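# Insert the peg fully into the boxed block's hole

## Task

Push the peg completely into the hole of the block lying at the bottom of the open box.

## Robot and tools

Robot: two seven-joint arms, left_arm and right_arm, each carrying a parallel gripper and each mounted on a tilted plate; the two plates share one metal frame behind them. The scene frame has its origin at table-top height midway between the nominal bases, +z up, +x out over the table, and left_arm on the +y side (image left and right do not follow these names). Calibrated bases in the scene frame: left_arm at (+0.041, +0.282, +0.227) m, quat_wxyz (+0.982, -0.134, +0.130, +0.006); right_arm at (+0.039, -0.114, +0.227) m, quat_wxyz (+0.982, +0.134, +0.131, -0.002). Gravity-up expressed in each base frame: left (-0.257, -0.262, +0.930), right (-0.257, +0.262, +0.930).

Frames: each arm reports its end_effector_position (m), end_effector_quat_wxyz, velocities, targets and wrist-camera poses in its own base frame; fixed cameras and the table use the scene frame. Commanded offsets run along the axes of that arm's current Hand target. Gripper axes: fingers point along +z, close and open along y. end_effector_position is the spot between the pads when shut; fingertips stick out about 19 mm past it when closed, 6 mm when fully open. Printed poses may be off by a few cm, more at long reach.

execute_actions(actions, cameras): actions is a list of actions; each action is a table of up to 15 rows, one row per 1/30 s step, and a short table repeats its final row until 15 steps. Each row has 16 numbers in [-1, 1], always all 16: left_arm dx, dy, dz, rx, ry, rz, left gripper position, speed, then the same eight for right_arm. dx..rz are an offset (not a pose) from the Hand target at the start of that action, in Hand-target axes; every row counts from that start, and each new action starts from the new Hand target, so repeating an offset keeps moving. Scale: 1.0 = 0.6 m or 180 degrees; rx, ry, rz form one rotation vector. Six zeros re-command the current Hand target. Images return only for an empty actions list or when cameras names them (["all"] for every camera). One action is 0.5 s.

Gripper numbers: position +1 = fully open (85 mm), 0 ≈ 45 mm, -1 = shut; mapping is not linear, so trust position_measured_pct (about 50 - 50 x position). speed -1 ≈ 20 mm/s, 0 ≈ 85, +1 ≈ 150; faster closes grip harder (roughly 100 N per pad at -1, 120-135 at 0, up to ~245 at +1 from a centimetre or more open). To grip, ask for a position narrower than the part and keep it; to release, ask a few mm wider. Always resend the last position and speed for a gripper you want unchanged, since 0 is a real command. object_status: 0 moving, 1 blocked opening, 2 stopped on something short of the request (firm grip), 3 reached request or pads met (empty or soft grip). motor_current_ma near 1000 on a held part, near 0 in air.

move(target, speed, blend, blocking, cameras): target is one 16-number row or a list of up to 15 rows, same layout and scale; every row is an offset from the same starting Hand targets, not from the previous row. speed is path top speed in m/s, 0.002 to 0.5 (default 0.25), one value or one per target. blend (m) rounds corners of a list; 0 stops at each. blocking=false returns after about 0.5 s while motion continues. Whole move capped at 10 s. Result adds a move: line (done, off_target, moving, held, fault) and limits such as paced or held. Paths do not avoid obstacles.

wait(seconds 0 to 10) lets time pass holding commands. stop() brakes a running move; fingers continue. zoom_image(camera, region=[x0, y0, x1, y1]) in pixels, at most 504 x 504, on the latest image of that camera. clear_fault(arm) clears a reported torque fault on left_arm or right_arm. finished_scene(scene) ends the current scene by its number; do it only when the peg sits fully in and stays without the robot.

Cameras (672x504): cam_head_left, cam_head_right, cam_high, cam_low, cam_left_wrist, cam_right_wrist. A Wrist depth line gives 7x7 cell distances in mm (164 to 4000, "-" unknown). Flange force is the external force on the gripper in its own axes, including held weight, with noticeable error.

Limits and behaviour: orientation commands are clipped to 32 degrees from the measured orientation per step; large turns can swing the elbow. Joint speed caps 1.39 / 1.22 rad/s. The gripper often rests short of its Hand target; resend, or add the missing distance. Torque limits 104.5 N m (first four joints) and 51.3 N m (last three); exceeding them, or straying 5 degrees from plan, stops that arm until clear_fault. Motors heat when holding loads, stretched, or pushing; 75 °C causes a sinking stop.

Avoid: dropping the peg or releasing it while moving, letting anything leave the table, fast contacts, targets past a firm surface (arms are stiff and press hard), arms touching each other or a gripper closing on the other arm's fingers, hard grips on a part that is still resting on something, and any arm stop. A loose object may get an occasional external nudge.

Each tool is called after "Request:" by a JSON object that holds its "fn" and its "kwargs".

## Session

Request:
{"fn": "execute_actions", "kwargs": {"actions": []}}

Scene clock: 0.00 s.
left_arm: end_effector_position=(+0.4035, +0.1676, +0.0393) position_measured_pct=0.0 object_status=3 motor_current_ma=0 end_effector_quat_wxyz=(-0.317, +0.557, +0.398, +0.657) | right_arm: end_effector_position=(+0.4695, -0.1258, +0.1307) position_measured_pct=0.0 object_status=3 motor_current_ma=0 end_effector_quat_wxyz=(+0.026, +0.934, +0.316, +0.162)
Joint positions: left_arm=[0.476 1.544 -0.174 2.082 1.493 -1.486 -0.908] | right_arm=[0.978 0.656 -0.99 1.932 -2.35 -0.614 1.794]
Joint velocities: within noise
Joint torques (N m): no reading
Flange force (N): no reading
Wrist depth (mm): cam_left_wrist=[1370 1435 1553 1637 1745 1939 1973 / 1417 1507 1598 1704 1842 1997 1950 / 1454 1553 1641 1745 1905 2125 1962 / 1514 1629 1718 1847 1991 2153 1956 / 1571 1674 1782 1900 2078 2188 1973 / 1546 385 404 403 412 423 431 / 331 338 348 320 314 322 373] | cam_right_wrist=[451 433 417 402 388 375 1131 / 329 414 403 390 376 362 352 / 350 390 288 377 365 354 343 / 339 327 281 364 354 343 332 / 329 318 325 355 346 335 324 / 326 273 352 346 335 325 315 / 280 302 350 340 327 318 309]
Hand target: left_arm +0.4035, +0.1676, +0.0393; -0.317, +0.557, +0.398, +0.657 | right_arm +0.4695, -0.1258, +0.1307; +0.026, +0.934, +0.316, +0.162
Tool commands: left_gripper/position=+1.0 left_gripper/speed=+1.0 right_gripper/position=+1.0 right_gripper/speed=+1.0

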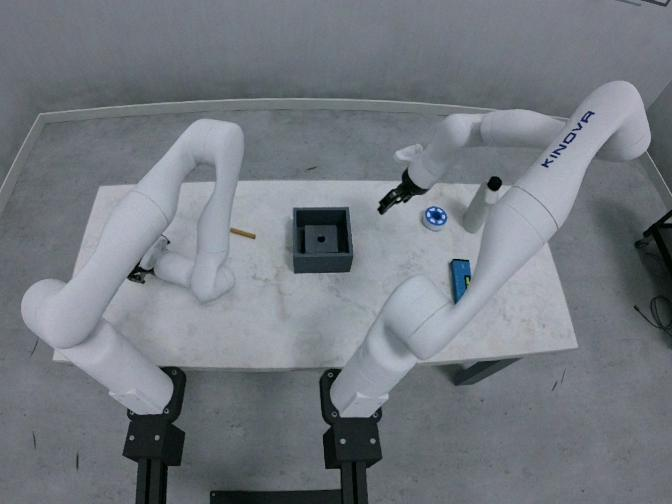

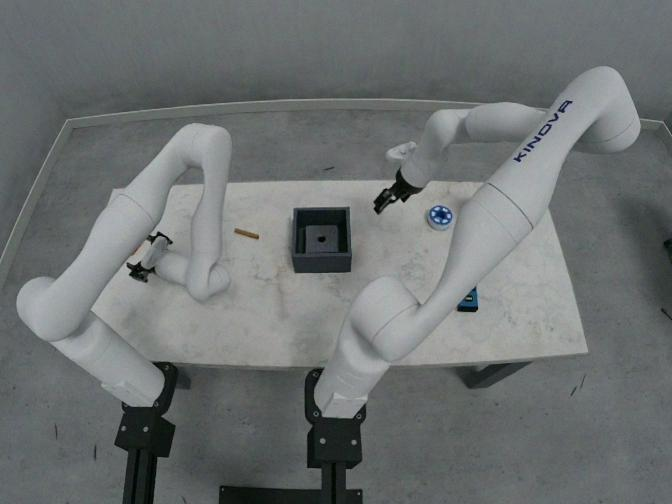

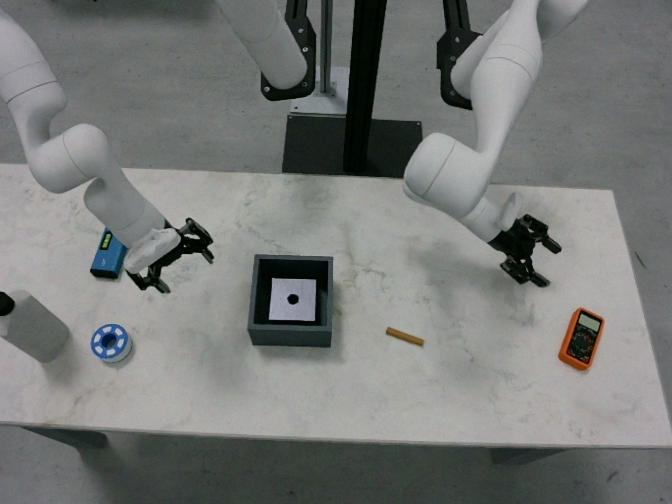

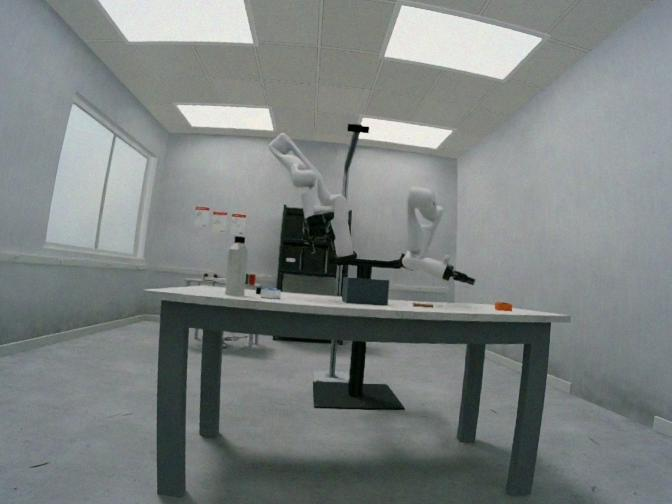

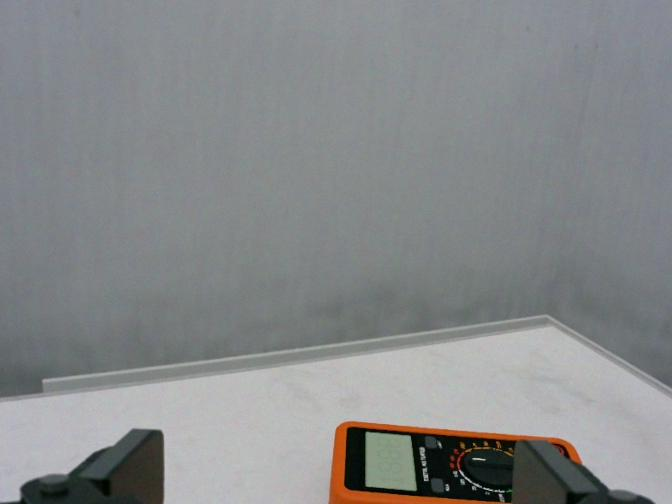

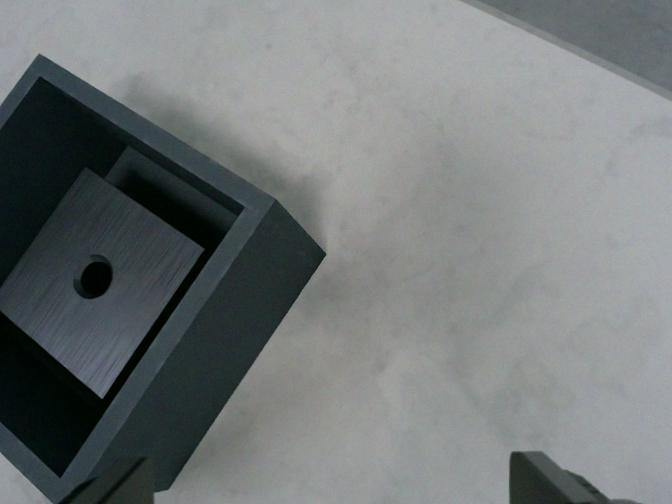

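Request:
{"fn": "move", "kwargs": {"target": [0.2022,0.169,-0.0108,-0.4042,-0.1184,0.2387,0.3,1,-0.172,0.02,-0.26,0,0,0,1,1], "cameras": ["cam_head_left"]}}

Request:
{"fn": "move", "kwargs": {"target": [-0.017,0.1018,0.2155,-0.3723,0,0.3125,0.3,1,0,0,0,0,0,0,1,1], "cameras": ["cam_head_left","cam_high","cam_left_wrist"]}}

Scene clock: 44.83 s.
left_arm: end_effector_position=(+0.4675, +0.1166, +0.1748) position_measured_pct=35.1 object_status=3 motor_current_ma=0 end_effector_quat_wxyz=(-0.142, +0.704, -0.158, +0.677) | right_arm: end_effector_position=(+0.3495, -0.2056, +0.2506) position_measured_pct=0.0 object_status=3 motor_current_ma=0 end_effector_quat_wxyz=(+0.026, +0.934, +0.316, +0.162)
Joint positions: left_arm=[0.257 2.253 -1.653 2.579 0.702 -2.102 0.259] | right_arm=[1.729 0.487 -1.486 1.916 -2.718 -0.908 2.335]
Joint torques (N m): left_arm=[2.73 -10.11 -1.98 6.4 2.11 1.27 -0.26] | right_arm=[-0.28 -11.23 -5.82 -4.61 -0.73 -0.09 0.4]
Flange force (N): left_arm=[6.1 -5.0 3.2] | right_arm=[-1.8 -0.2 -0.6]
Wrist depth (mm): cam_left_wrist=[1500 1521 1531 1546 1564 1575 1590 / 1535 1586 1594 1598 1625 1621 1649 / 1605 1621 1625 1666 1679 1683 1709 / 1637 1674 1683 1722 1718 1740 1768 / 1713 1749 1749 1787 1778 1787 1847 / 1778 1797 1792 1822 1852 1862 1878 / 1827 1837 1847 1847 1763 1727 1637] | cam_right_wrist=[606 503 547 540 522 504 492 / 502 495 461 521 507 491 471 / 510 483 472 508 492 476 462 / 550 439 504 493 477 464 449 / 531 512 494 478 463 448 427 / 516 498 480 466 453 438 423 / 505 488 472 457 444 430 417]
Hand target: left_arm +0.4657, +0.1163, +0.1755; -0.065, +0.832, -0.225, +0.504 | right_arm +0.3495, -0.2056, +0.2506; +0.026, +0.934, +0.316, +0.162
Off the commanded pose: left_arm 0.002 m, 27 deg | right_arm 0.000 m, 0 deg.
joint sent to its limit (left arm) — joint 2 (shoulder), upper limit; joint 4 (elbow), upper limit, where the elbow is as bent as it goes; joint 6 (wrist pitch), lower limit. The joint targets are off in orientation, not in position.
move: off_target (left_arm)
Images, in order (width x height): cam_head_left 672x504.

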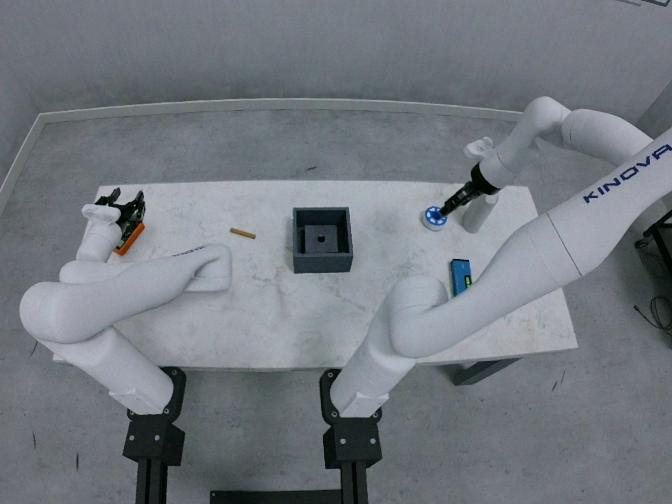

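Scene clock: 50.17 s.
left_arm: end_effector_position=(+0.5550, +0.0512, +0.0842) position_measured_pct=35.1 object_status=3 motor_current_ma=0 end_effector_quat_wxyz=(-0.169, -0.535, +0.799, -0.216) | right_arm: end_effector_position=(+0.3494, -0.2056, +0.2506) position_measured_pct=0.0 object_status=3 motor_current_ma=0 end_effector_quat_wxyz=(+0.026, +0.934, +0.316, +0.162)
Joint positions: left_arm=[0.113 1.413 -1.541 1.171 -1.466 -2.102 -1.373] | right_arm=[1.729 0.487 -1.486 1.916 -2.718 -0.908 2.335]
Joint torques (N m): left_arm=[4.99 -22.31 -3.51 0.71 0.35 -2.09 -0.3] | right_arm=[-0.24 -11.23 -5.81 -4.63 -0.69 -0.07 0.38]
Flange force (N): left_arm=[-0.6 -3.7 -2.5] | right_arm=[-1.7 -0.2 -0.6]
Wrist depth (mm): cam_left_wrist=[725 700 543 566 539 710 2631 / 588 591 465 473 561 596 598 / 507 510 485 497 514 513 502 / 438 439 440 441 441 443 442 / 391 385 393 385 395 394 395 / 348 349 350 349 350 351 344 / 324 324 325 325 326 326 327] | cam_right_wrist=[606 502 547 538 520 502 493 / 503 496 460 520 507 490 472 / 507 482 472 505 492 476 461 / 549 439 505 493 478 466 450 / 529 510 495 478 463 449 427 / 515 498 480 465 450 438 424 / 505 489 472 456 443 430 418]
Hand target: left_arm +0.5550, +0.0512, +0.0842; -0.169, -0.535, +0.799, -0.216 | right_arm +0.3494, -0.2056, +0.2506; +0.026, +0.934, +0.316, +0.162
Off the commanded pose: left_arm 0.000 m, 0 deg | right_arm 0.000 m, 0 deg.
joint sent to its limit (left arm) — joint 6 (wrist pitch), lower limit. The joint targets still meet the commanded pose.
move: done; limits=paced
Images, in order (width x height): cam_head_left 672x504, cam_high 672x504, cam_left_wrist 672x504.

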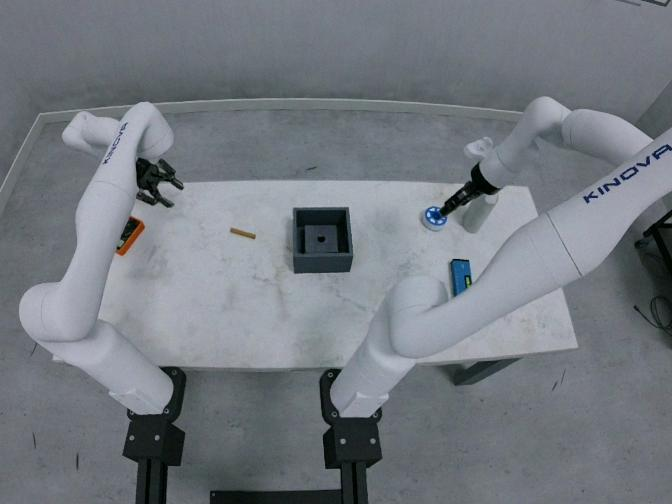

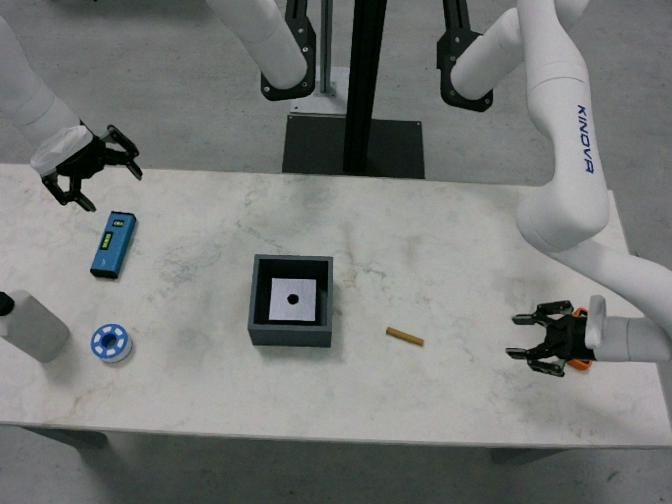

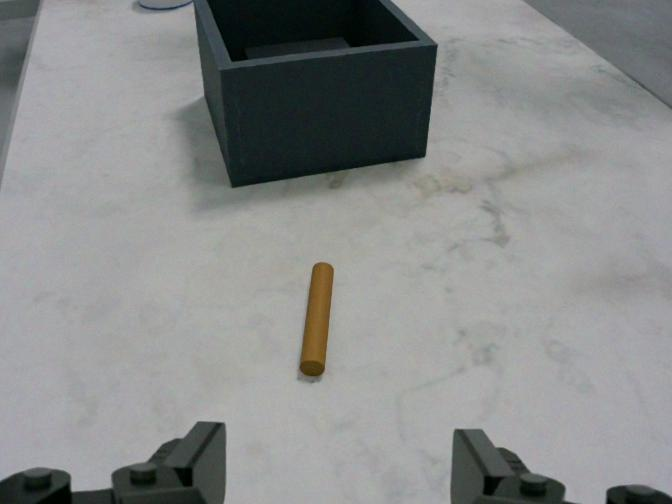

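Request:
{"fn": "move", "kwargs": {"target": [0.0117,-0.0215,0.2618,-0.0115,0,0.0096,0,1,0,0,0,0,0,0,1,1], "cameras": ["cam_left_wrist"]}}

Scene clock: 73.73 s.
left_arm: end_effector_position=(+0.5581, -0.0413, -0.0436) position_measured_pct=49.8 object_status=3 motor_current_ma=0 end_effector_quat_wxyz=(-0.176, -0.520, +0.811, -0.204) | right_arm: end_effector_position=(+0.3494, -0.2056, +0.2506) position_measured_pct=0.0 object_status=3 motor_current_ma=0 end_effector_quat_wxyz=(+0.026, +0.934, +0.316, +0.162)
Joint positions: left_arm=[0.293 1.59 -1.438 1.239 -1.336 -1.921 -1.346] | right_arm=[1.729 0.487 -1.486 1.916 -2.718 -0.908 2.335]
Joint torques (N m): left_arm=[6.02 -21.18 -3.01 1.04 0.4 -2.08 -0.24] | right_arm=[-0.29 -11.26 -5.87 -4.57 -0.71 -0.08 0.39]
Flange force (N): left_arm=[-0.8 -3.8 -1.7] | right_arm=[-1.8 0.1 -0.6]
Wrist depth (mm): cam_left_wrist=[470 455 293 311 327 479 481 / 397 386 318 337 360 403 404 / 335 335 334 337 339 339 340 / 295 291 297 298 291 299 299 / 259 260 261 251 261 262 262 / 231 232 237 228 233 233 234 / 215 220 - 216 - 221 218] | cam_right_wrist=[604 503 549 539 521 503 492 / 502 496 461 521 507 491 472 / 508 480 472 506 491 477 460 / 548 440 505 492 476 463 449 / 530 511 495 477 463 450 428 / 515 499 480 465 452 438 424 / 503 488 471 457 443 430 418]
Hand target: left_arm +0.5581, -0.0413, -0.0436; -0.176, -0.520, +0.811, -0.204 | right_arm +0.3494, -0.2056, +0.2506; +0.026, +0.934, +0.316, +0.162
Off the commanded pose: left_arm 0.000 m, 0 deg | right_arm 0.000 m, 0 deg.
move: done
Images, in order (width x height): cam_left_wrist 672x504.

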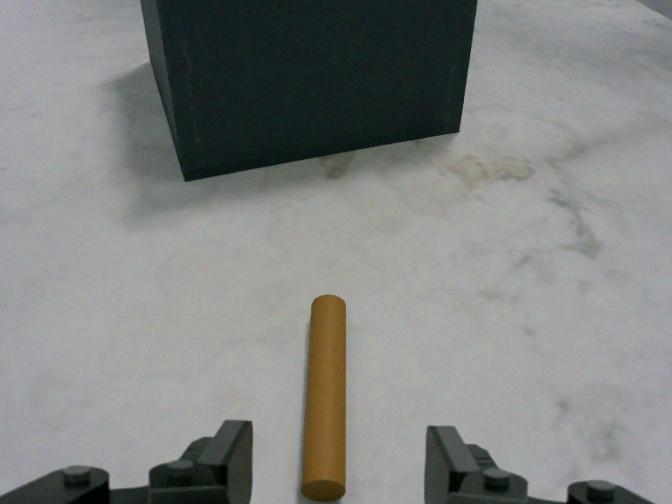

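Request:
{"fn": "move", "kwargs": {"target": [-0.0022,-0.0067,0.079,0,0,0,0,1,0,0,0,0,0,0,1,1], "speed": 0.06, "cameras": ["cam_left_wrist"]}}

Scene clock: 92.97 s.
left_arm: end_effector_position=(+0.5588, -0.0661, -0.0842) position_measured_pct=49.8 object_status=3 motor_current_ma=0 end_effector_quat_wxyz=(-0.176, -0.520, +0.811, -0.204) | right_arm: end_effector_position=(+0.3494, -0.2056, +0.2506) position_measured_pct=0.0 object_status=3 motor_current_ma=0 end_effector_quat_wxyz=(+0.026, +0.934, +0.316, +0.162)
Joint positions: left_arm=[0.332 1.645 -1.397 1.23 -1.285 -1.855 -1.322] | right_arm=[1.729 0.487 -1.486 1.916 -2.718 -0.908 2.335]
Joint torques (N m): left_arm=[6.21 -20.94 -2.76 1.06 0.45 -2.04 -0.27] | right_arm=[-0.2 -11.24 -5.8 -4.61 -0.63 -0.03 0.39]
Flange force (N): left_arm=[-0.9 -4.1 -1.4] | right_arm=[-1.6 0.0 -0.8]
Wrist depth (mm): cam_left_wrist=[396 253 259 274 289 389 405 / 334 307 280 297 309 329 330 / 282 281 277 284 284 285 286 / 243 244 244 245 246 246 247 / 219 219 215 215 220 220 221 / 195 195 195 185 196 196 196 / - - - 170 - 183 -] | cam_right_wrist=[602 502 550 539 522 505 494 / 503 495 461 520 508 490 473 / 510 481 473 505 491 475 461 / 548 439 503 493 477 464 446 / 531 511 495 478 462 448 425 / 515 498 480 466 452 440 423 / 504 487 472 456 443 430 418]
Hand target: left_arm +0.5588, -0.0661, -0.0843; -0.176, -0.520, +0.811, -0.204 | right_arm +0.3494, -0.2056, +0.2506; +0.026, +0.934, +0.316, +0.162
Off the commanded pose: left_arm 0.000 m, 0 deg | right_arm 0.000 m, 0 deg.
move: done
Images, in order (width x height): cam_left_wrist 672x504.

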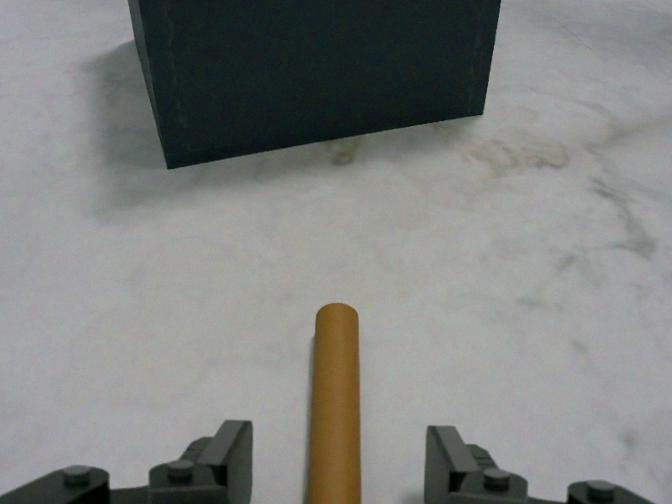

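Request:
{"fn": "move", "kwargs": {"target": [-0.0026,0,0.0022,0,0,0,0,1,0,0,0,0,0,0,1,1], "speed": 0.01}}

Scene clock: 100.67 s.
left_arm: end_effector_position=(+0.5593, -0.0656, -0.0861) position_measured_pct=49.8 object_status=3 motor_current_ma=0 end_effector_quat_wxyz=(-0.176, -0.520, +0.811, -0.204) | right_arm: end_effector_position=(+0.3494, -0.2056, +0.2506) position_measured_pct=0.0 object_status=3 motor_current_ma=0 end_effector_quat_wxyz=(+0.026, +0.934, +0.316, +0.162)
Joint positions: left_arm=[0.329 1.648 -1.396 1.225 -1.283 -1.853 -1.322] | right_arm=[1.729 0.487 -1.486 1.916 -2.718 -0.908 2.335]
Joint torques (N m): left_arm=[6.21 -20.98 -2.72 1.08 0.46 -2.03 -0.27] | right_arm=[-0.31 -11.24 -5.73 -4.56 -0.68 -0.01 0.4]
Flange force (N): left_arm=[-1.0 -4.2 -1.4] | right_arm=[-1.9 -0.2 -1.3]
Wrist depth (mm): cam_left_wrist=[391 253 258 275 289 385 398 / 331 303 280 297 311 326 336 / 278 278 273 280 280 281 282 / 241 241 242 242 242 243 243 / 216 216 213 208 218 218 218 / 189 192 193 183 194 191 194 / - - - 168 - 181 -] | cam_right_wrist=[608 502 548 539 519 503 492 / 503 495 462 521 508 491 472 / 510 480 472 506 492 475 462 / 548 441 504 490 477 465 446 / 530 513 494 479 464 449 427 / 515 498 480 467 450 439 423 / 506 488 473 458 444 431 418]
Hand target: left_arm +0.5593, -0.0656, -0.0861; -0.176, -0.520, +0.811, -0.204 | right_arm +0.3494, -0.2056, +0.2506; +0.026, +0.934, +0.316, +0.162
Off the commanded pose: left_arm 0.000 m, 0 deg | right_arm 0.000 m, 0 deg.
move: done

Request:
{"fn": "move", "kwargs": {"target": [-0.0032,0,0.0027,0,0,0,0,1,0,0,0,0,0,0,1,1], "speed": 0.01}}

Scene clock: 103.07 s.
left_arm: end_effector_position=(+0.5600, -0.0649, -0.0885) position_measured_pct=49.8 object_status=3 motor_current_ma=0 end_effector_quat_wxyz=(-0.176, -0.520, +0.811, -0.204) | right_arm: end_effector_position=(+0.3494, -0.2056, +0.2506) position_measured_pct=0.0 object_status=3 motor_current_ma=0 end_effector_quat_wxyz=(+0.026, +0.934, +0.316, +0.162)
Joint positions: left_arm=[0.326 1.652 -1.394 1.22 -1.28 -1.849 -1.32] | right_arm=[1.729 0.487 -1.486 1.916 -2.718 -0.908 2.335]
Joint torques (N m): left_arm=[6.21 -20.91 -2.7 1.05 0.5 -2.04 -0.3] | right_arm=[-0.19 -11.31 -5.79 -4.62 -0.74 -0.04 0.45]
Flange force (N): left_arm=[-0.9 -4.2 -1.5] | right_arm=[-1.5 0.2 -0.3]
Wrist depth (mm): cam_left_wrist=[386 253 259 275 290 378 394 / 326 299 280 297 310 320 331 / 274 275 269 276 276 278 278 / 237 237 238 239 239 239 240 / 213 213 209 205 214 215 215 / 186 189 190 181 190 191 191 / - 177 - - - 178 -] | cam_right_wrist=[606 502 550 540 522 503 493 / 501 497 461 521 509 491 473 / 510 479 472 507 489 477 460 / 548 440 504 493 476 463 446 / 531 512 494 478 464 449 428 / 515 499 480 466 452 438 424 / 505 488 472 458 444 431 417]
Hand target: left_arm +0.5600, -0.0649, -0.0885; -0.176, -0.520, +0.811, -0.204 | right_arm +0.3494, -0.2056, +0.2506; +0.026, +0.934, +0.316, +0.162
Off the commanded pose: left_arm 0.000 m, 0 deg | right_arm 0.000 m, 0 deg.
move: done

Request:
{"fn": "move", "kwargs": {"target": [0,0,0,0,0,0,-1,-1,0,0,0,0,0,0,1,1], "cameras": ["cam_left_wrist"]}}

Scene clock: 107.83 s.
left_arm: end_effector_position=(+0.5600, -0.0649, -0.0885) position_measured_pct=85.7 object_status=0 motor_current_ma=1000 end_effector_quat_wxyz=(-0.176, -0.520, +0.811, -0.204) | right_arm: end_effector_position=(+0.3494, -0.2056, +0.2506) position_measured_pct=0.0 object_status=3 motor_current_ma=0 end_effector_quat_wxyz=(+0.026, +0.934, +0.316, +0.162)
Joint positions: left_arm=[0.326 1.652 -1.394 1.22 -1.28 -1.849 -1.32] | right_arm=[1.729 0.487 -1.486 1.916 -2.718 -0.908 2.335]
Joint torques (N m): left_arm=[3.67 -9.04 -1.76 1.15 -0.16 3.98 -0.33] | right_arm=[-0.13 -11.24 -5.79 -4.54 -0.64 -0.04 0.44]
Flange force (N): left_arm=[17.9 -2.1 -21.2] | right_arm=[-1.2 0.3 -0.5]
Wrist depth (mm): cam_left_wrist=[389 253 258 274 289 382 397 / 328 309 280 297 310 323 333 / 276 277 271 278 279 279 279 / 238 239 239 240 240 241 241 / 214 214 210 207 215 216 216 / 191 191 192 184 192 192 192 / - 178 - - - 179 -] | cam_right_wrist=[605 501 548 539 522 504 492 / 502 495 461 520 508 490 473 / 508 482 472 507 492 476 459 / 549 440 504 492 477 465 447 / 528 512 494 477 463 450 427 / 516 498 482 466 451 438 424 / 504 487 472 459 443 430 418]
Hand target: left_arm +0.5600, -0.0649, -0.0885; -0.176, -0.520, +0.811, -0.204 | right_arm +0.3494, -0.2056, +0.2506; +0.026, +0.934, +0.316, +0.162
Off the commanded pose: left_arm 0.000 m, 0 deg | right_arm 0.000 m, 0 deg.
move: done
Images, in order (width x height): cam_left_wrist 672x504.

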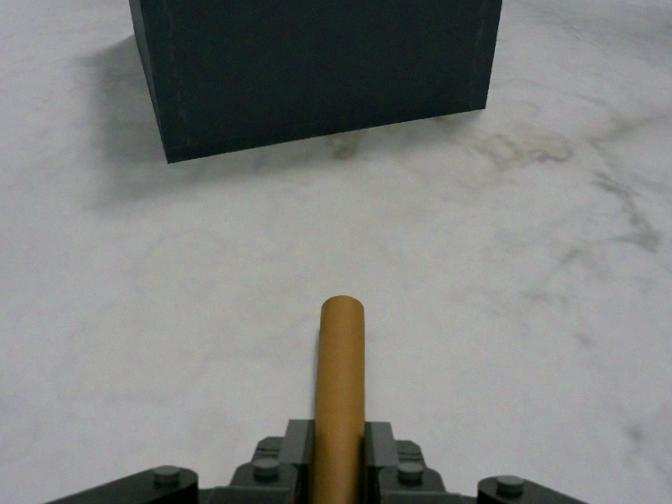

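Request:
{"fn": "move", "kwargs": {"target": [[0.0511,0,-0.0429,0,0,0,-1,-1,0,0,0,0,0,0,1,1],[0.4007,-0.0127,-0.15,-0.0304,-0.1496,0.3478,-1,-1,0,0,0,0,0,0,1,1],[0.5868,-0.0323,0.0717,-0.0609,-0.2991,0.6956,-1,-1,0,0,0,0,0,0,1,1]], "blend": [0.02,0.05,0], "speed": [0.08,0.2,0.2], "cameras": ["cam_left_wrist","cam_high","cam_head_left"]}}

Scene clock: 129.73 s.
left_arm: end_effector_position=(+0.4346, -0.3659, +0.0526) position_measured_pct=85.7 object_status=2 motor_current_ma=1000 end_effector_quat_wxyz=(+0.367, +0.437, +0.821, +0.026) | right_arm: end_effector_position=(+0.3494, -0.2056, +0.2506) position_measured_pct=0.0 object_status=3 motor_current_ma=0 end_effector_quat_wxyz=(+0.026, +0.934, +0.316, +0.162)
Joint positions: left_arm=[1.576 1.943 -1.983 2.103 -0.898 -1.541 -2.819] | right_arm=[1.729 0.487 -1.486 1.916 -2.718 -0.908 2.335]
Joint torques (N m): left_arm=[5.86 -16.69 -7 1.46 1.64 0.76 -0.28] | right_arm=[-0.35 -11.27 -5.82 -4.61 -0.76 -0.04 0.43]
Flange force (N): left_arm=[-5.6 -1.2 -0.8] | right_arm=[-2.0 -0.2 -0.8]
Wrist depth (mm): cam_left_wrist=[351 344 272 290 287 331 340 / 377 315 318 315 309 305 364 / 410 300 340 336 348 304 401 / 456 454 329 369 332 441 436 / 511 501 495 342 488 484 1594 / 573 546 551 534 539 1812 1754 / 616 608 - 617 - 1922 1749] | cam_right_wrist=[479 502 547 539 522 503 494 / 502 496 461 521 508 491 471 / 510 481 472 506 490 476 460 / 550 441 504 492 477 465 446 / 532 512 494 478 463 449 427 / 515 497 482 466 452 438 422 / 503 487 471 456 444 430 417]
Hand target: left_arm +0.4345, -0.3659, +0.0525; +0.367, +0.437, +0.821, +0.026 | right_arm +0.3494, -0.2056, +0.2506; +0.026, +0.934, +0.316, +0.162
Off the commanded pose: left_arm 0.000 m, 0 deg | right_arm 0.000 m, 0 deg.
move: done
Images, in order (width x height): cam_head_left 672x504, cam_high 672x504, cam_left_wrist 672x504.

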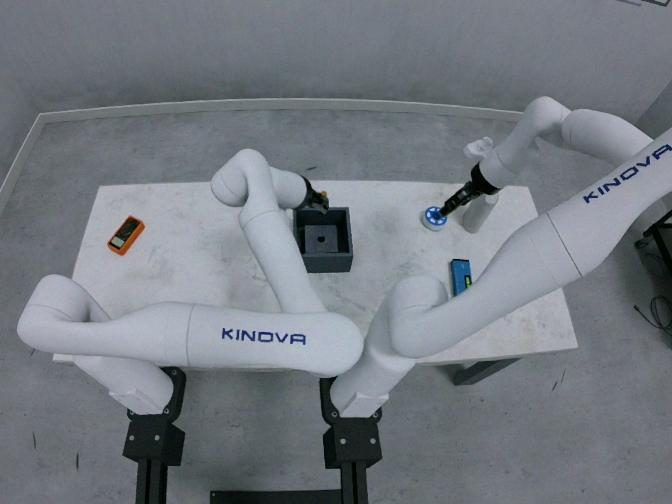

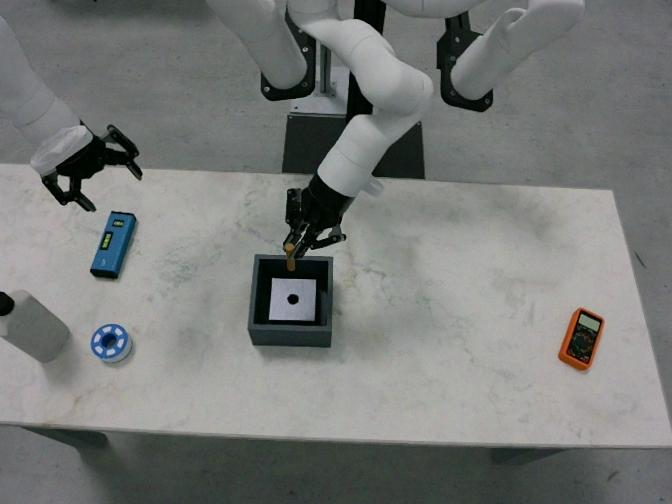

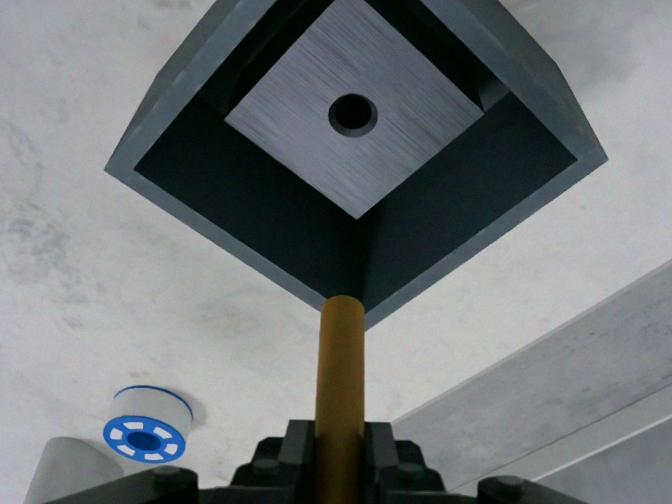

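Request:
{"fn": "move", "kwargs": {"target": [0.094,0.011,0.117,0,0,0,-1,-1,0,0,0,0,0,0,1,1], "speed": 0.12, "cameras": ["cam_left_wrist"]}}

Request:
{"fn": "zoom_image", "kwargs": {"camera": "cam_left_wrist", "region": [240, 150, 440, 350]}}

Scene clock: 141.73 s.
left_arm: end_effector_position=(+0.4633, -0.3398, -0.0289) position_measured_pct=85.7 object_status=2 motor_current_ma=1000 end_effector_quat_wxyz=(+0.367, +0.437, +0.821, +0.026) | right_arm: end_effector_position=(+0.3494, -0.2056, +0.2506) position_measured_pct=0.0 object_status=3 motor_current_ma=0 end_effector_quat_wxyz=(+0.026, +0.934, +0.316, +0.162)
Joint positions: left_arm=[1.531 2.105 -1.836 2.066 -0.671 -1.46 -2.827] | right_arm=[1.729 0.487 -1.486 1.916 -2.718 -0.908 2.335]
Joint torques (N m): left_arm=[5.85 -16.68 -6.98 3.44 1.7 0.73 -0.3] | right_arm=[-0.22 -11.28 -5.81 -4.62 -0.6 -0.04 0.42]
Flange force (N): left_arm=[-5.2 -0.5 0.4] | right_arm=[-1.6 -0.1 -0.7]
Wrist depth (mm): cam_left_wrist=[255 253 197 - 197 248 247 / 278 211 219 214 175 219 269 / 297 188 235 229 230 180 287 / 220 264 252 251 249 251 203 / 226 245 282 198 280 238 217 / 419 414 261 179 259 399 396 / 461 457 - - - 440 1696] | cam_right_wrist=[374 501 548 539 522 504 492 / 472 493 462 520 509 489 472 / 509 482 471 507 492 475 461 / 550 440 505 493 478 465 447 / 530 512 495 477 463 449 427 / 516 497 481 464 452 438 424 / 505 488 472 457 443 430 418]
Hand target: left_arm +0.4633, -0.3397, -0.0290; +0.367, +0.437, +0.821, +0.026 | right_arm +0.3494, -0.2056, +0.2506; +0.026, +0.934, +0.316, +0.162
Off the commanded pose: left_arm 0.000 m, 0 deg | right_arm 0.000 m, 0 deg.
move: done
Images, in order (width x height): cam_left_wrist 672x504.

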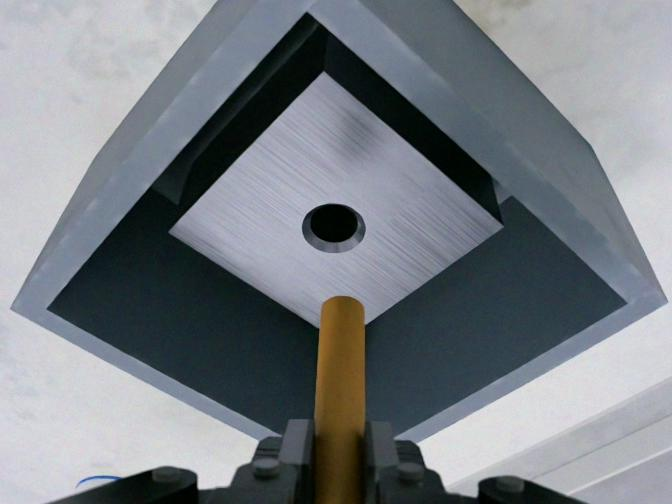

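Scaled by 2.520.

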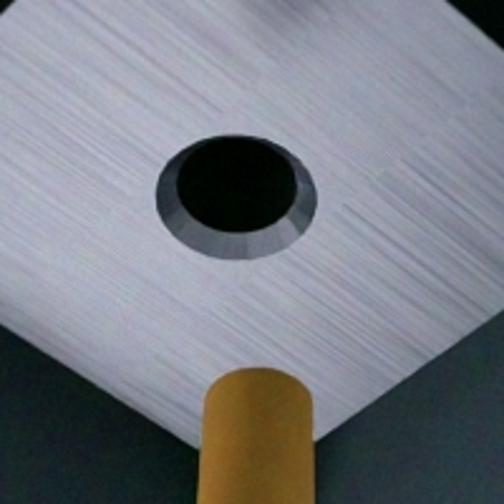

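Request:
{"fn": "move", "kwargs": {"target": [0.0386,-0.0045,0.046,0,0,0,-1,-1,0,0,0,0,0,0,1,1], "speed": 0.08, "cameras": ["cam_left_wrist"]}}

Request:
{"fn": "zoom_image", "kwargs": {"camera": "cam_left_wrist", "region": [240, 220, 440, 420]}}

Scene clock: 150.73 s.
left_arm: end_effector_position=(+0.4706, -0.3320, -0.0635) position_measured_pct=85.7 object_status=2 motor_current_ma=1000 end_effector_quat_wxyz=(+0.367, +0.437, +0.821, +0.026) | right_arm: end_effector_position=(+0.3494, -0.2056, +0.2506) position_measured_pct=0.0 object_status=3 motor_current_ma=0 end_effector_quat_wxyz=(+0.026, +0.934, +0.316, +0.162)
Joint positions: left_arm=[1.53 2.172 -1.779 2.034 -0.588 -1.41 -2.815] | right_arm=[1.729 0.487 -1.486 1.916 -2.718 -0.908 2.335]
Joint torques (N m): left_arm=[5.72 -16.56 -6.86 4.15 1.61 0.78 -0.28] | right_arm=[-0.26 -11.34 -5.84 -4.59 -0.68 -0.05 0.4]
Flange force (N): left_arm=[-4.7 -0.1 0.6] | right_arm=[-1.8 0.1 -0.6]
Wrist depth (mm): cam_left_wrist=[219 216 194 - 191 211 213 / 237 228 - - - 223 229 / 253 195 - 184 - - 244 / 222 - 203 201 203 - 199 / 176 237 224 214 220 234 - / 203 225 254 178 256 222 198 / - 215 - - 237 213 -] | cam_right_wrist=[403 501 549 541 521 503 494 / 398 487 461 521 510 491 472 / 509 482 471 507 492 476 460 / 547 441 505 493 477 463 447 / 529 511 494 478 464 450 427 / 515 497 480 465 451 437 422 / 504 488 470 457 443 429 418]
Hand target: left_arm +0.4706, -0.3320, -0.0635; +0.367, +0.437, +0.821, +0.026 | right_arm +0.3494, -0.2056, +0.2506; +0.026, +0.934, +0.316, +0.162
Off the commanded pose: left_arm 0.000 m, 0 deg | right_arm 0.000 m, 0 deg.
move: done
Images, in order (width x height): cam_left_wrist 672x504.

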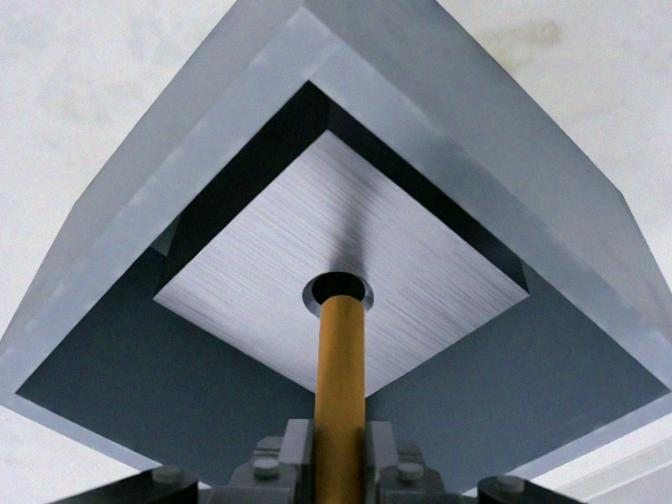

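Scaled by 2.520.

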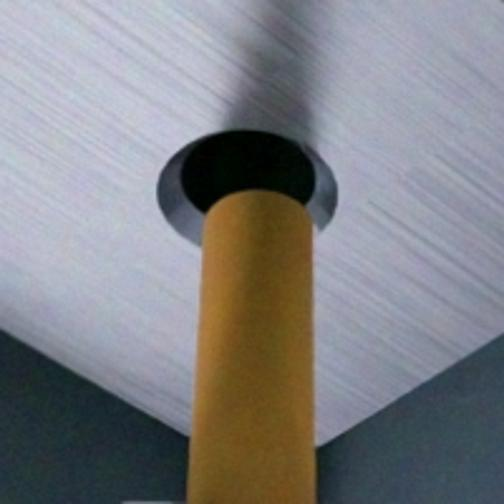

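Request:
{"fn": "move", "kwargs": {"target": [0.0161,-0.0025,0.0192,0,0,0,-1,-1,0,0,0,0,0,0,1,1], "speed": 0.04, "cameras": ["cam_left_wrist"]}}

Request:
{"fn": "zoom_image", "kwargs": {"camera": "cam_left_wrist", "region": [240, 240, 440, 440]}}

Scene clock: 155.47 s.
left_arm: end_effector_position=(+0.4733, -0.3291, -0.0780) position_measured_pct=85.7 object_status=2 motor_current_ma=1000 end_effector_quat_wxyz=(+0.367, +0.437, +0.821, +0.026) | right_arm: end_effector_position=(+0.3494, -0.2056, +0.2506) position_measured_pct=0.0 object_status=3 motor_current_ma=0 end_effector_quat_wxyz=(+0.026, +0.934, +0.316, +0.162)
Joint positions: left_arm=[1.532 2.2 -1.756 2.018 -0.555 -1.386 -2.81] | right_arm=[1.729 0.487 -1.486 1.916 -2.718 -0.908 2.335]
Joint torques (N m): left_arm=[5.65 -16.27 -6.53 4.53 1.45 0.69 -0.29] | right_arm=[-0.33 -11.2 -5.74 -4.6 -0.7 -0.1 0.36]
Flange force (N): left_arm=[-5.4 0.2 1.1] | right_arm=[-2.1 -0.6 -1.1]
Wrist depth (mm): cam_left_wrist=[203 202 188 - 192 198 197 / 220 212 - - - 207 212 / 239 198 - - - - 226 / 219 - 188 183 186 - 192 / - 210 205 195 202 205 - / 201 223 243 178 236 223 199 / - 214 - - 238 215 -] | cam_right_wrist=[410 504 548 538 522 503 492 / 405 486 461 520 507 490 472 / 516 481 472 506 492 476 460 / 549 439 504 492 477 464 447 / 530 511 494 478 464 450 426 / 515 496 482 466 452 438 424 / 506 488 473 457 444 430 418]
Hand target: left_arm +0.4733, -0.3290, -0.0780; +0.367, +0.437, +0.821, +0.026 | right_arm +0.3494, -0.2056, +0.2506; +0.026, +0.934, +0.316, +0.162
Off the commanded pose: left_arm 0.000 m, 0 deg | right_arm 0.000 m, 0 deg.
move: done
Images, in order (width x height): cam_left_wrist 672x504.

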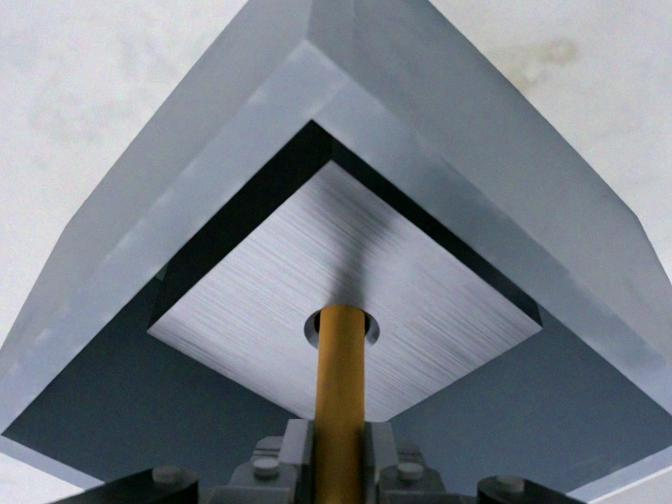

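Scaled by 2.520.

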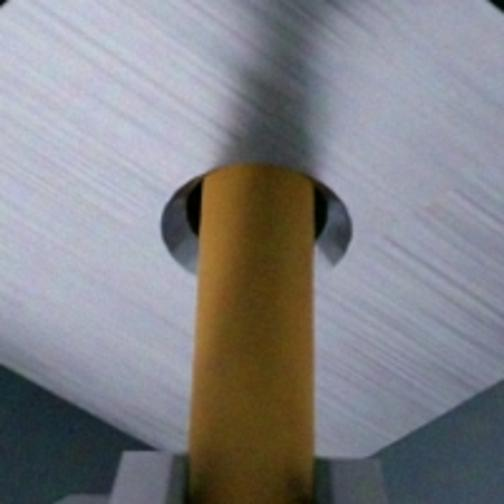

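Request:
{"fn": "move", "kwargs": {"target": [0.0236,0.0003,0.0281,0,0,0,-1,-1,0,0,0,0,0,0,1,1], "speed": 0.04, "cameras": ["cam_left_wrist"]}}

Scene clock: 158.33 s.
left_arm: end_effector_position=(+0.4791, -0.3232, -0.0985) position_measured_pct=85.7 object_status=2 motor_current_ma=1000 end_effector_quat_wxyz=(+0.367, +0.437, +0.821, +0.026) | right_arm: end_effector_position=(+0.3494, -0.2056, +0.2506) position_measured_pct=0.0 object_status=3 motor_current_ma=0 end_effector_quat_wxyz=(+0.026, +0.934, +0.316, +0.162)
Joint positions: left_arm=[1.526 2.238 -1.726 1.991 -0.507 -1.354 -2.807] | right_arm=[1.729 0.487 -1.486 1.916 -2.718 -0.908 2.335]
Joint torques (N m): left_arm=[5.38 -15.95 -6.36 5.1 1.25 0.74 -0.29] | right_arm=[-0.26 -11.21 -5.77 -4.62 -0.69 -0.02 0.44]
Flange force (N): left_arm=[-5.5 0.1 1.5] | right_arm=[-1.7 -0.2 -0.9]
Wrist depth (mm): cam_left_wrist=[180 179 175 - 173 175 175 / 194 190 - - - 186 190 / 214 191 - - - - 204 / 216 - - - - - 191 / - - 174 172 - - - / - - 191 181 188 - - / - 214 229 - 202 218 -] | cam_right_wrist=[425 502 547 539 523 503 492 / 413 487 461 522 508 490 471 / 493 477 471 506 492 476 460 / 548 439 504 494 477 465 447 / 529 511 494 478 464 449 427 / 514 497 482 468 450 437 423 / 505 487 472 457 443 429 418]
Hand target: left_arm +0.4791, -0.3232, -0.0985; +0.367, +0.437, +0.821, +0.026 | right_arm +0.3494, -0.2056, +0.2506; +0.026, +0.934, +0.316, +0.162
Off the commanded pose: left_arm 0.000 m, 0 deg | right_arm 0.000 m, 0 deg.
move: done
Images, in order (width x height): cam_left_wrist 672x504.

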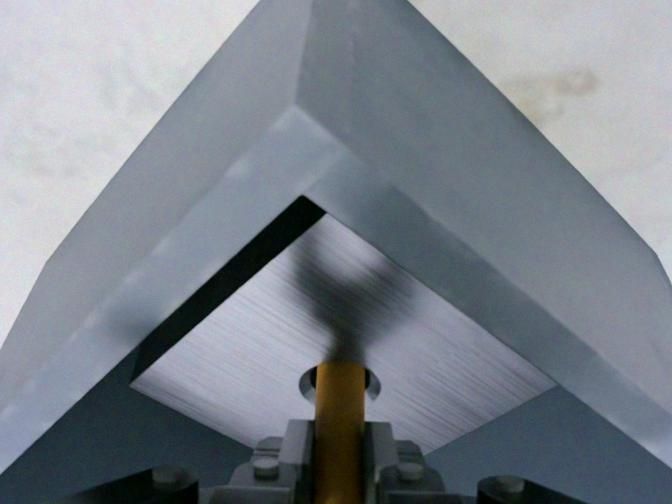

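Request:
{"fn": "move", "kwargs": {"target": [0.0161,0.0002,0.0192,0,0,0,-1,-1,0,0,0,0,0,0,1,1], "speed": 0.03}}

Scene clock: 162.20 s.
left_arm: end_effector_position=(+0.4830, -0.3192, -0.1125) position_measured_pct=85.7 object_status=2 motor_current_ma=1000 end_effector_quat_wxyz=(+0.367, +0.437, +0.821, +0.026) | right_arm: end_effector_position=(+0.3494, -0.2056, +0.2506) position_measured_pct=0.0 object_status=3 motor_current_ma=0 end_effector_quat_wxyz=(+0.026, +0.934, +0.316, +0.162)
Joint positions: left_arm=[1.523 2.253 -1.696 1.97 -0.478 -1.325 -2.819] | right_arm=[1.729 0.487 -1.486 1.916 -2.718 -0.908 2.335]
Joint torques (N m): left_arm=[4.83 -15.28 -5.88 5.7 0.89 0.73 -0.27] | right_arm=[-0.23 -11.27 -5.84 -4.7 -0.71 -0.03 0.42]
Flange force (N): left_arm=[-6.6 -0.3 2.2] | right_arm=[-1.7 -0.1 -0.4]
Wrist depth (mm): cam_left_wrist=[- 168 - - - - - / 179 175 - - - 172 173 / 195 188 - - - - 188 / 205 - - - - - 191 / - - - - - - - / - - 173 167 - - - / - - - - - - -] | cam_right_wrist=[440 502 547 539 523 503 492 / 417 487 461 520 507 491 472 / 437 477 472 507 492 475 460 / 547 440 505 493 478 464 446 / 530 511 494 478 462 449 426 / 516 499 481 466 451 437 423 / 505 488 472 457 443 430 418]
Hand target: left_arm +0.4830, -0.3192, -0.1125; +0.367, +0.437, +0.821, +0.026 | right_arm +0.3494, -0.2056, +0.2506; +0.026, +0.934, +0.316, +0.162
Off the commanded pose: left_arm 0.000 m, 0 deg | right_arm 0.000 m, 0 deg.
joint sent to its limit (left arm) — joint 2 (shoulder), upper limit. The joint targets still meet the commanded pose.
move: done

Request:
{"fn": "move", "kwargs": {"target": [[0,0,0,0,0,0,0.1,-1,0,0,0,0,0,0,1,1],[0,0,-0.18,0,0,0,0.1,-1,0,0,0,0,0,0,1,1]], "speed": [0.02,0.15], "cameras": ["cam_left_wrist","cam_high"]}}

Request:
{"fn": "zoom_image", "kwargs": {"camera": "cam_left_wrist", "region": [200, 240, 460, 500]}}

Scene clock: 168.20 s.
left_arm: end_effector_position=(+0.4154, -0.2893, -0.0337) position_measured_pct=45.0 object_status=3 motor_current_ma=0 end_effector_quat_wxyz=(+0.367, +0.437, +0.821, +0.026) | right_arm: end_effector_position=(+0.3494, -0.2056, +0.2506) position_measured_pct=0.0 object_status=3 motor_current_ma=0 end_effector_quat_wxyz=(+0.026, +0.934, +0.316, +0.162)
Joint positions: left_arm=[1.589 2.156 -1.767 2.28 -0.613 -1.577 -2.927] | right_arm=[1.729 0.487 -1.486 1.916 -2.718 -0.908 2.335]
Joint torques (N m): left_arm=[4.92 -14.75 -5.81 3.7 1.66 0.57 -0.29] | right_arm=[-0.32 -11.34 -5.79 -4.64 -0.72 0 0.43]
Flange force (N): left_arm=[-5.9 0.0 -0.3] | right_arm=[-2.0 -0.1 -0.9]
Wrist depth (mm): cam_left_wrist=[249 251 249 248 245 246 241 / 272 271 269 242 266 265 263 / 295 294 259 208 260 287 286 / 329 310 219 191 217 297 317 / 365 252 215 269 210 243 348 / 400 256 310 287 306 261 372 / 462 268 307 350 315 265 256] | cam_right_wrist=[609 502 549 539 522 504 492 / 503 495 461 521 508 491 473 / 509 481 473 507 492 477 460 / 550 439 505 491 476 464 447 / 533 512 494 477 464 449 427 / 516 498 481 466 452 438 424 / 505 486 472 458 444 429 418]
Hand target: left_arm +0.4155, -0.2892, -0.0336; +0.367, +0.437, +0.821, +0.026 | right_arm +0.3494, -0.2056, +0.2506; +0.026, +0.934, +0.316, +0.162
Off the commanded pose: left_arm 0.000 m, 0 deg | right_arm 0.000 m, 0 deg.
move: done
Images, in order (width x height): cam_high 672x504, cam_left_wrist 672x504.

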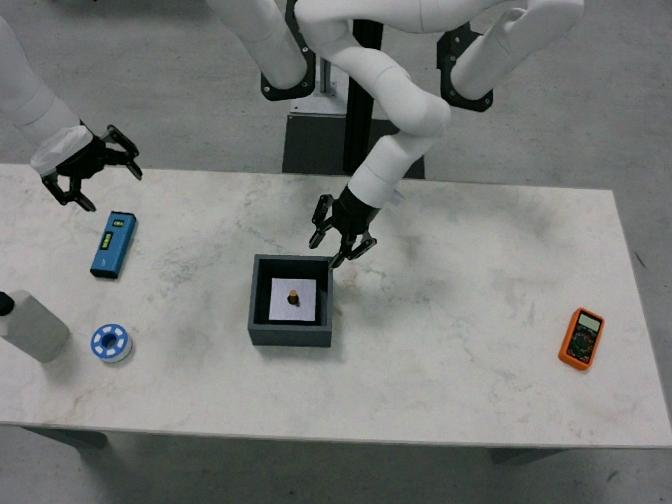

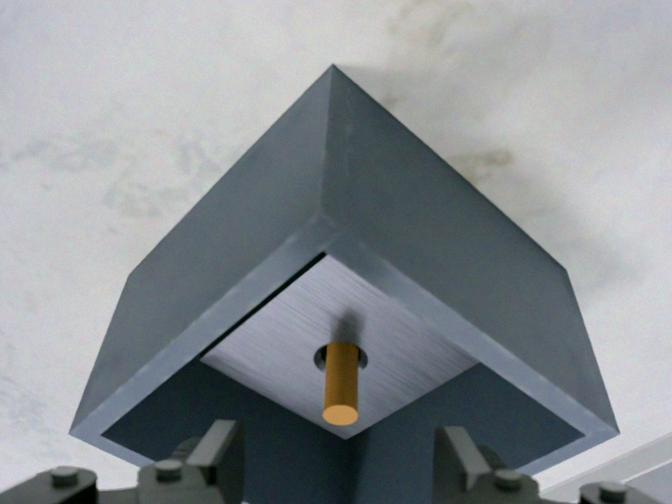

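Scaled by 1.938.

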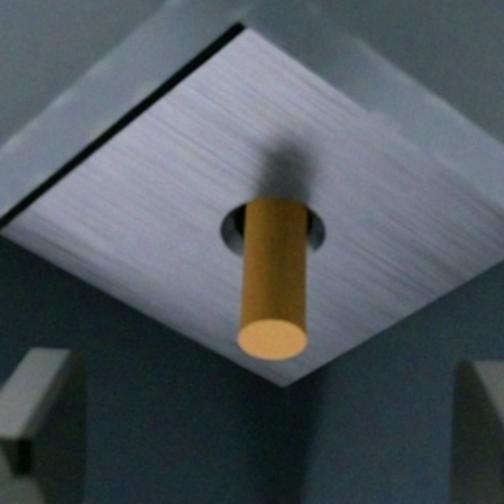

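Request:
{"fn": "finished_scene", "kwargs": {"scene": 3}}

The scene is finished: the task was done.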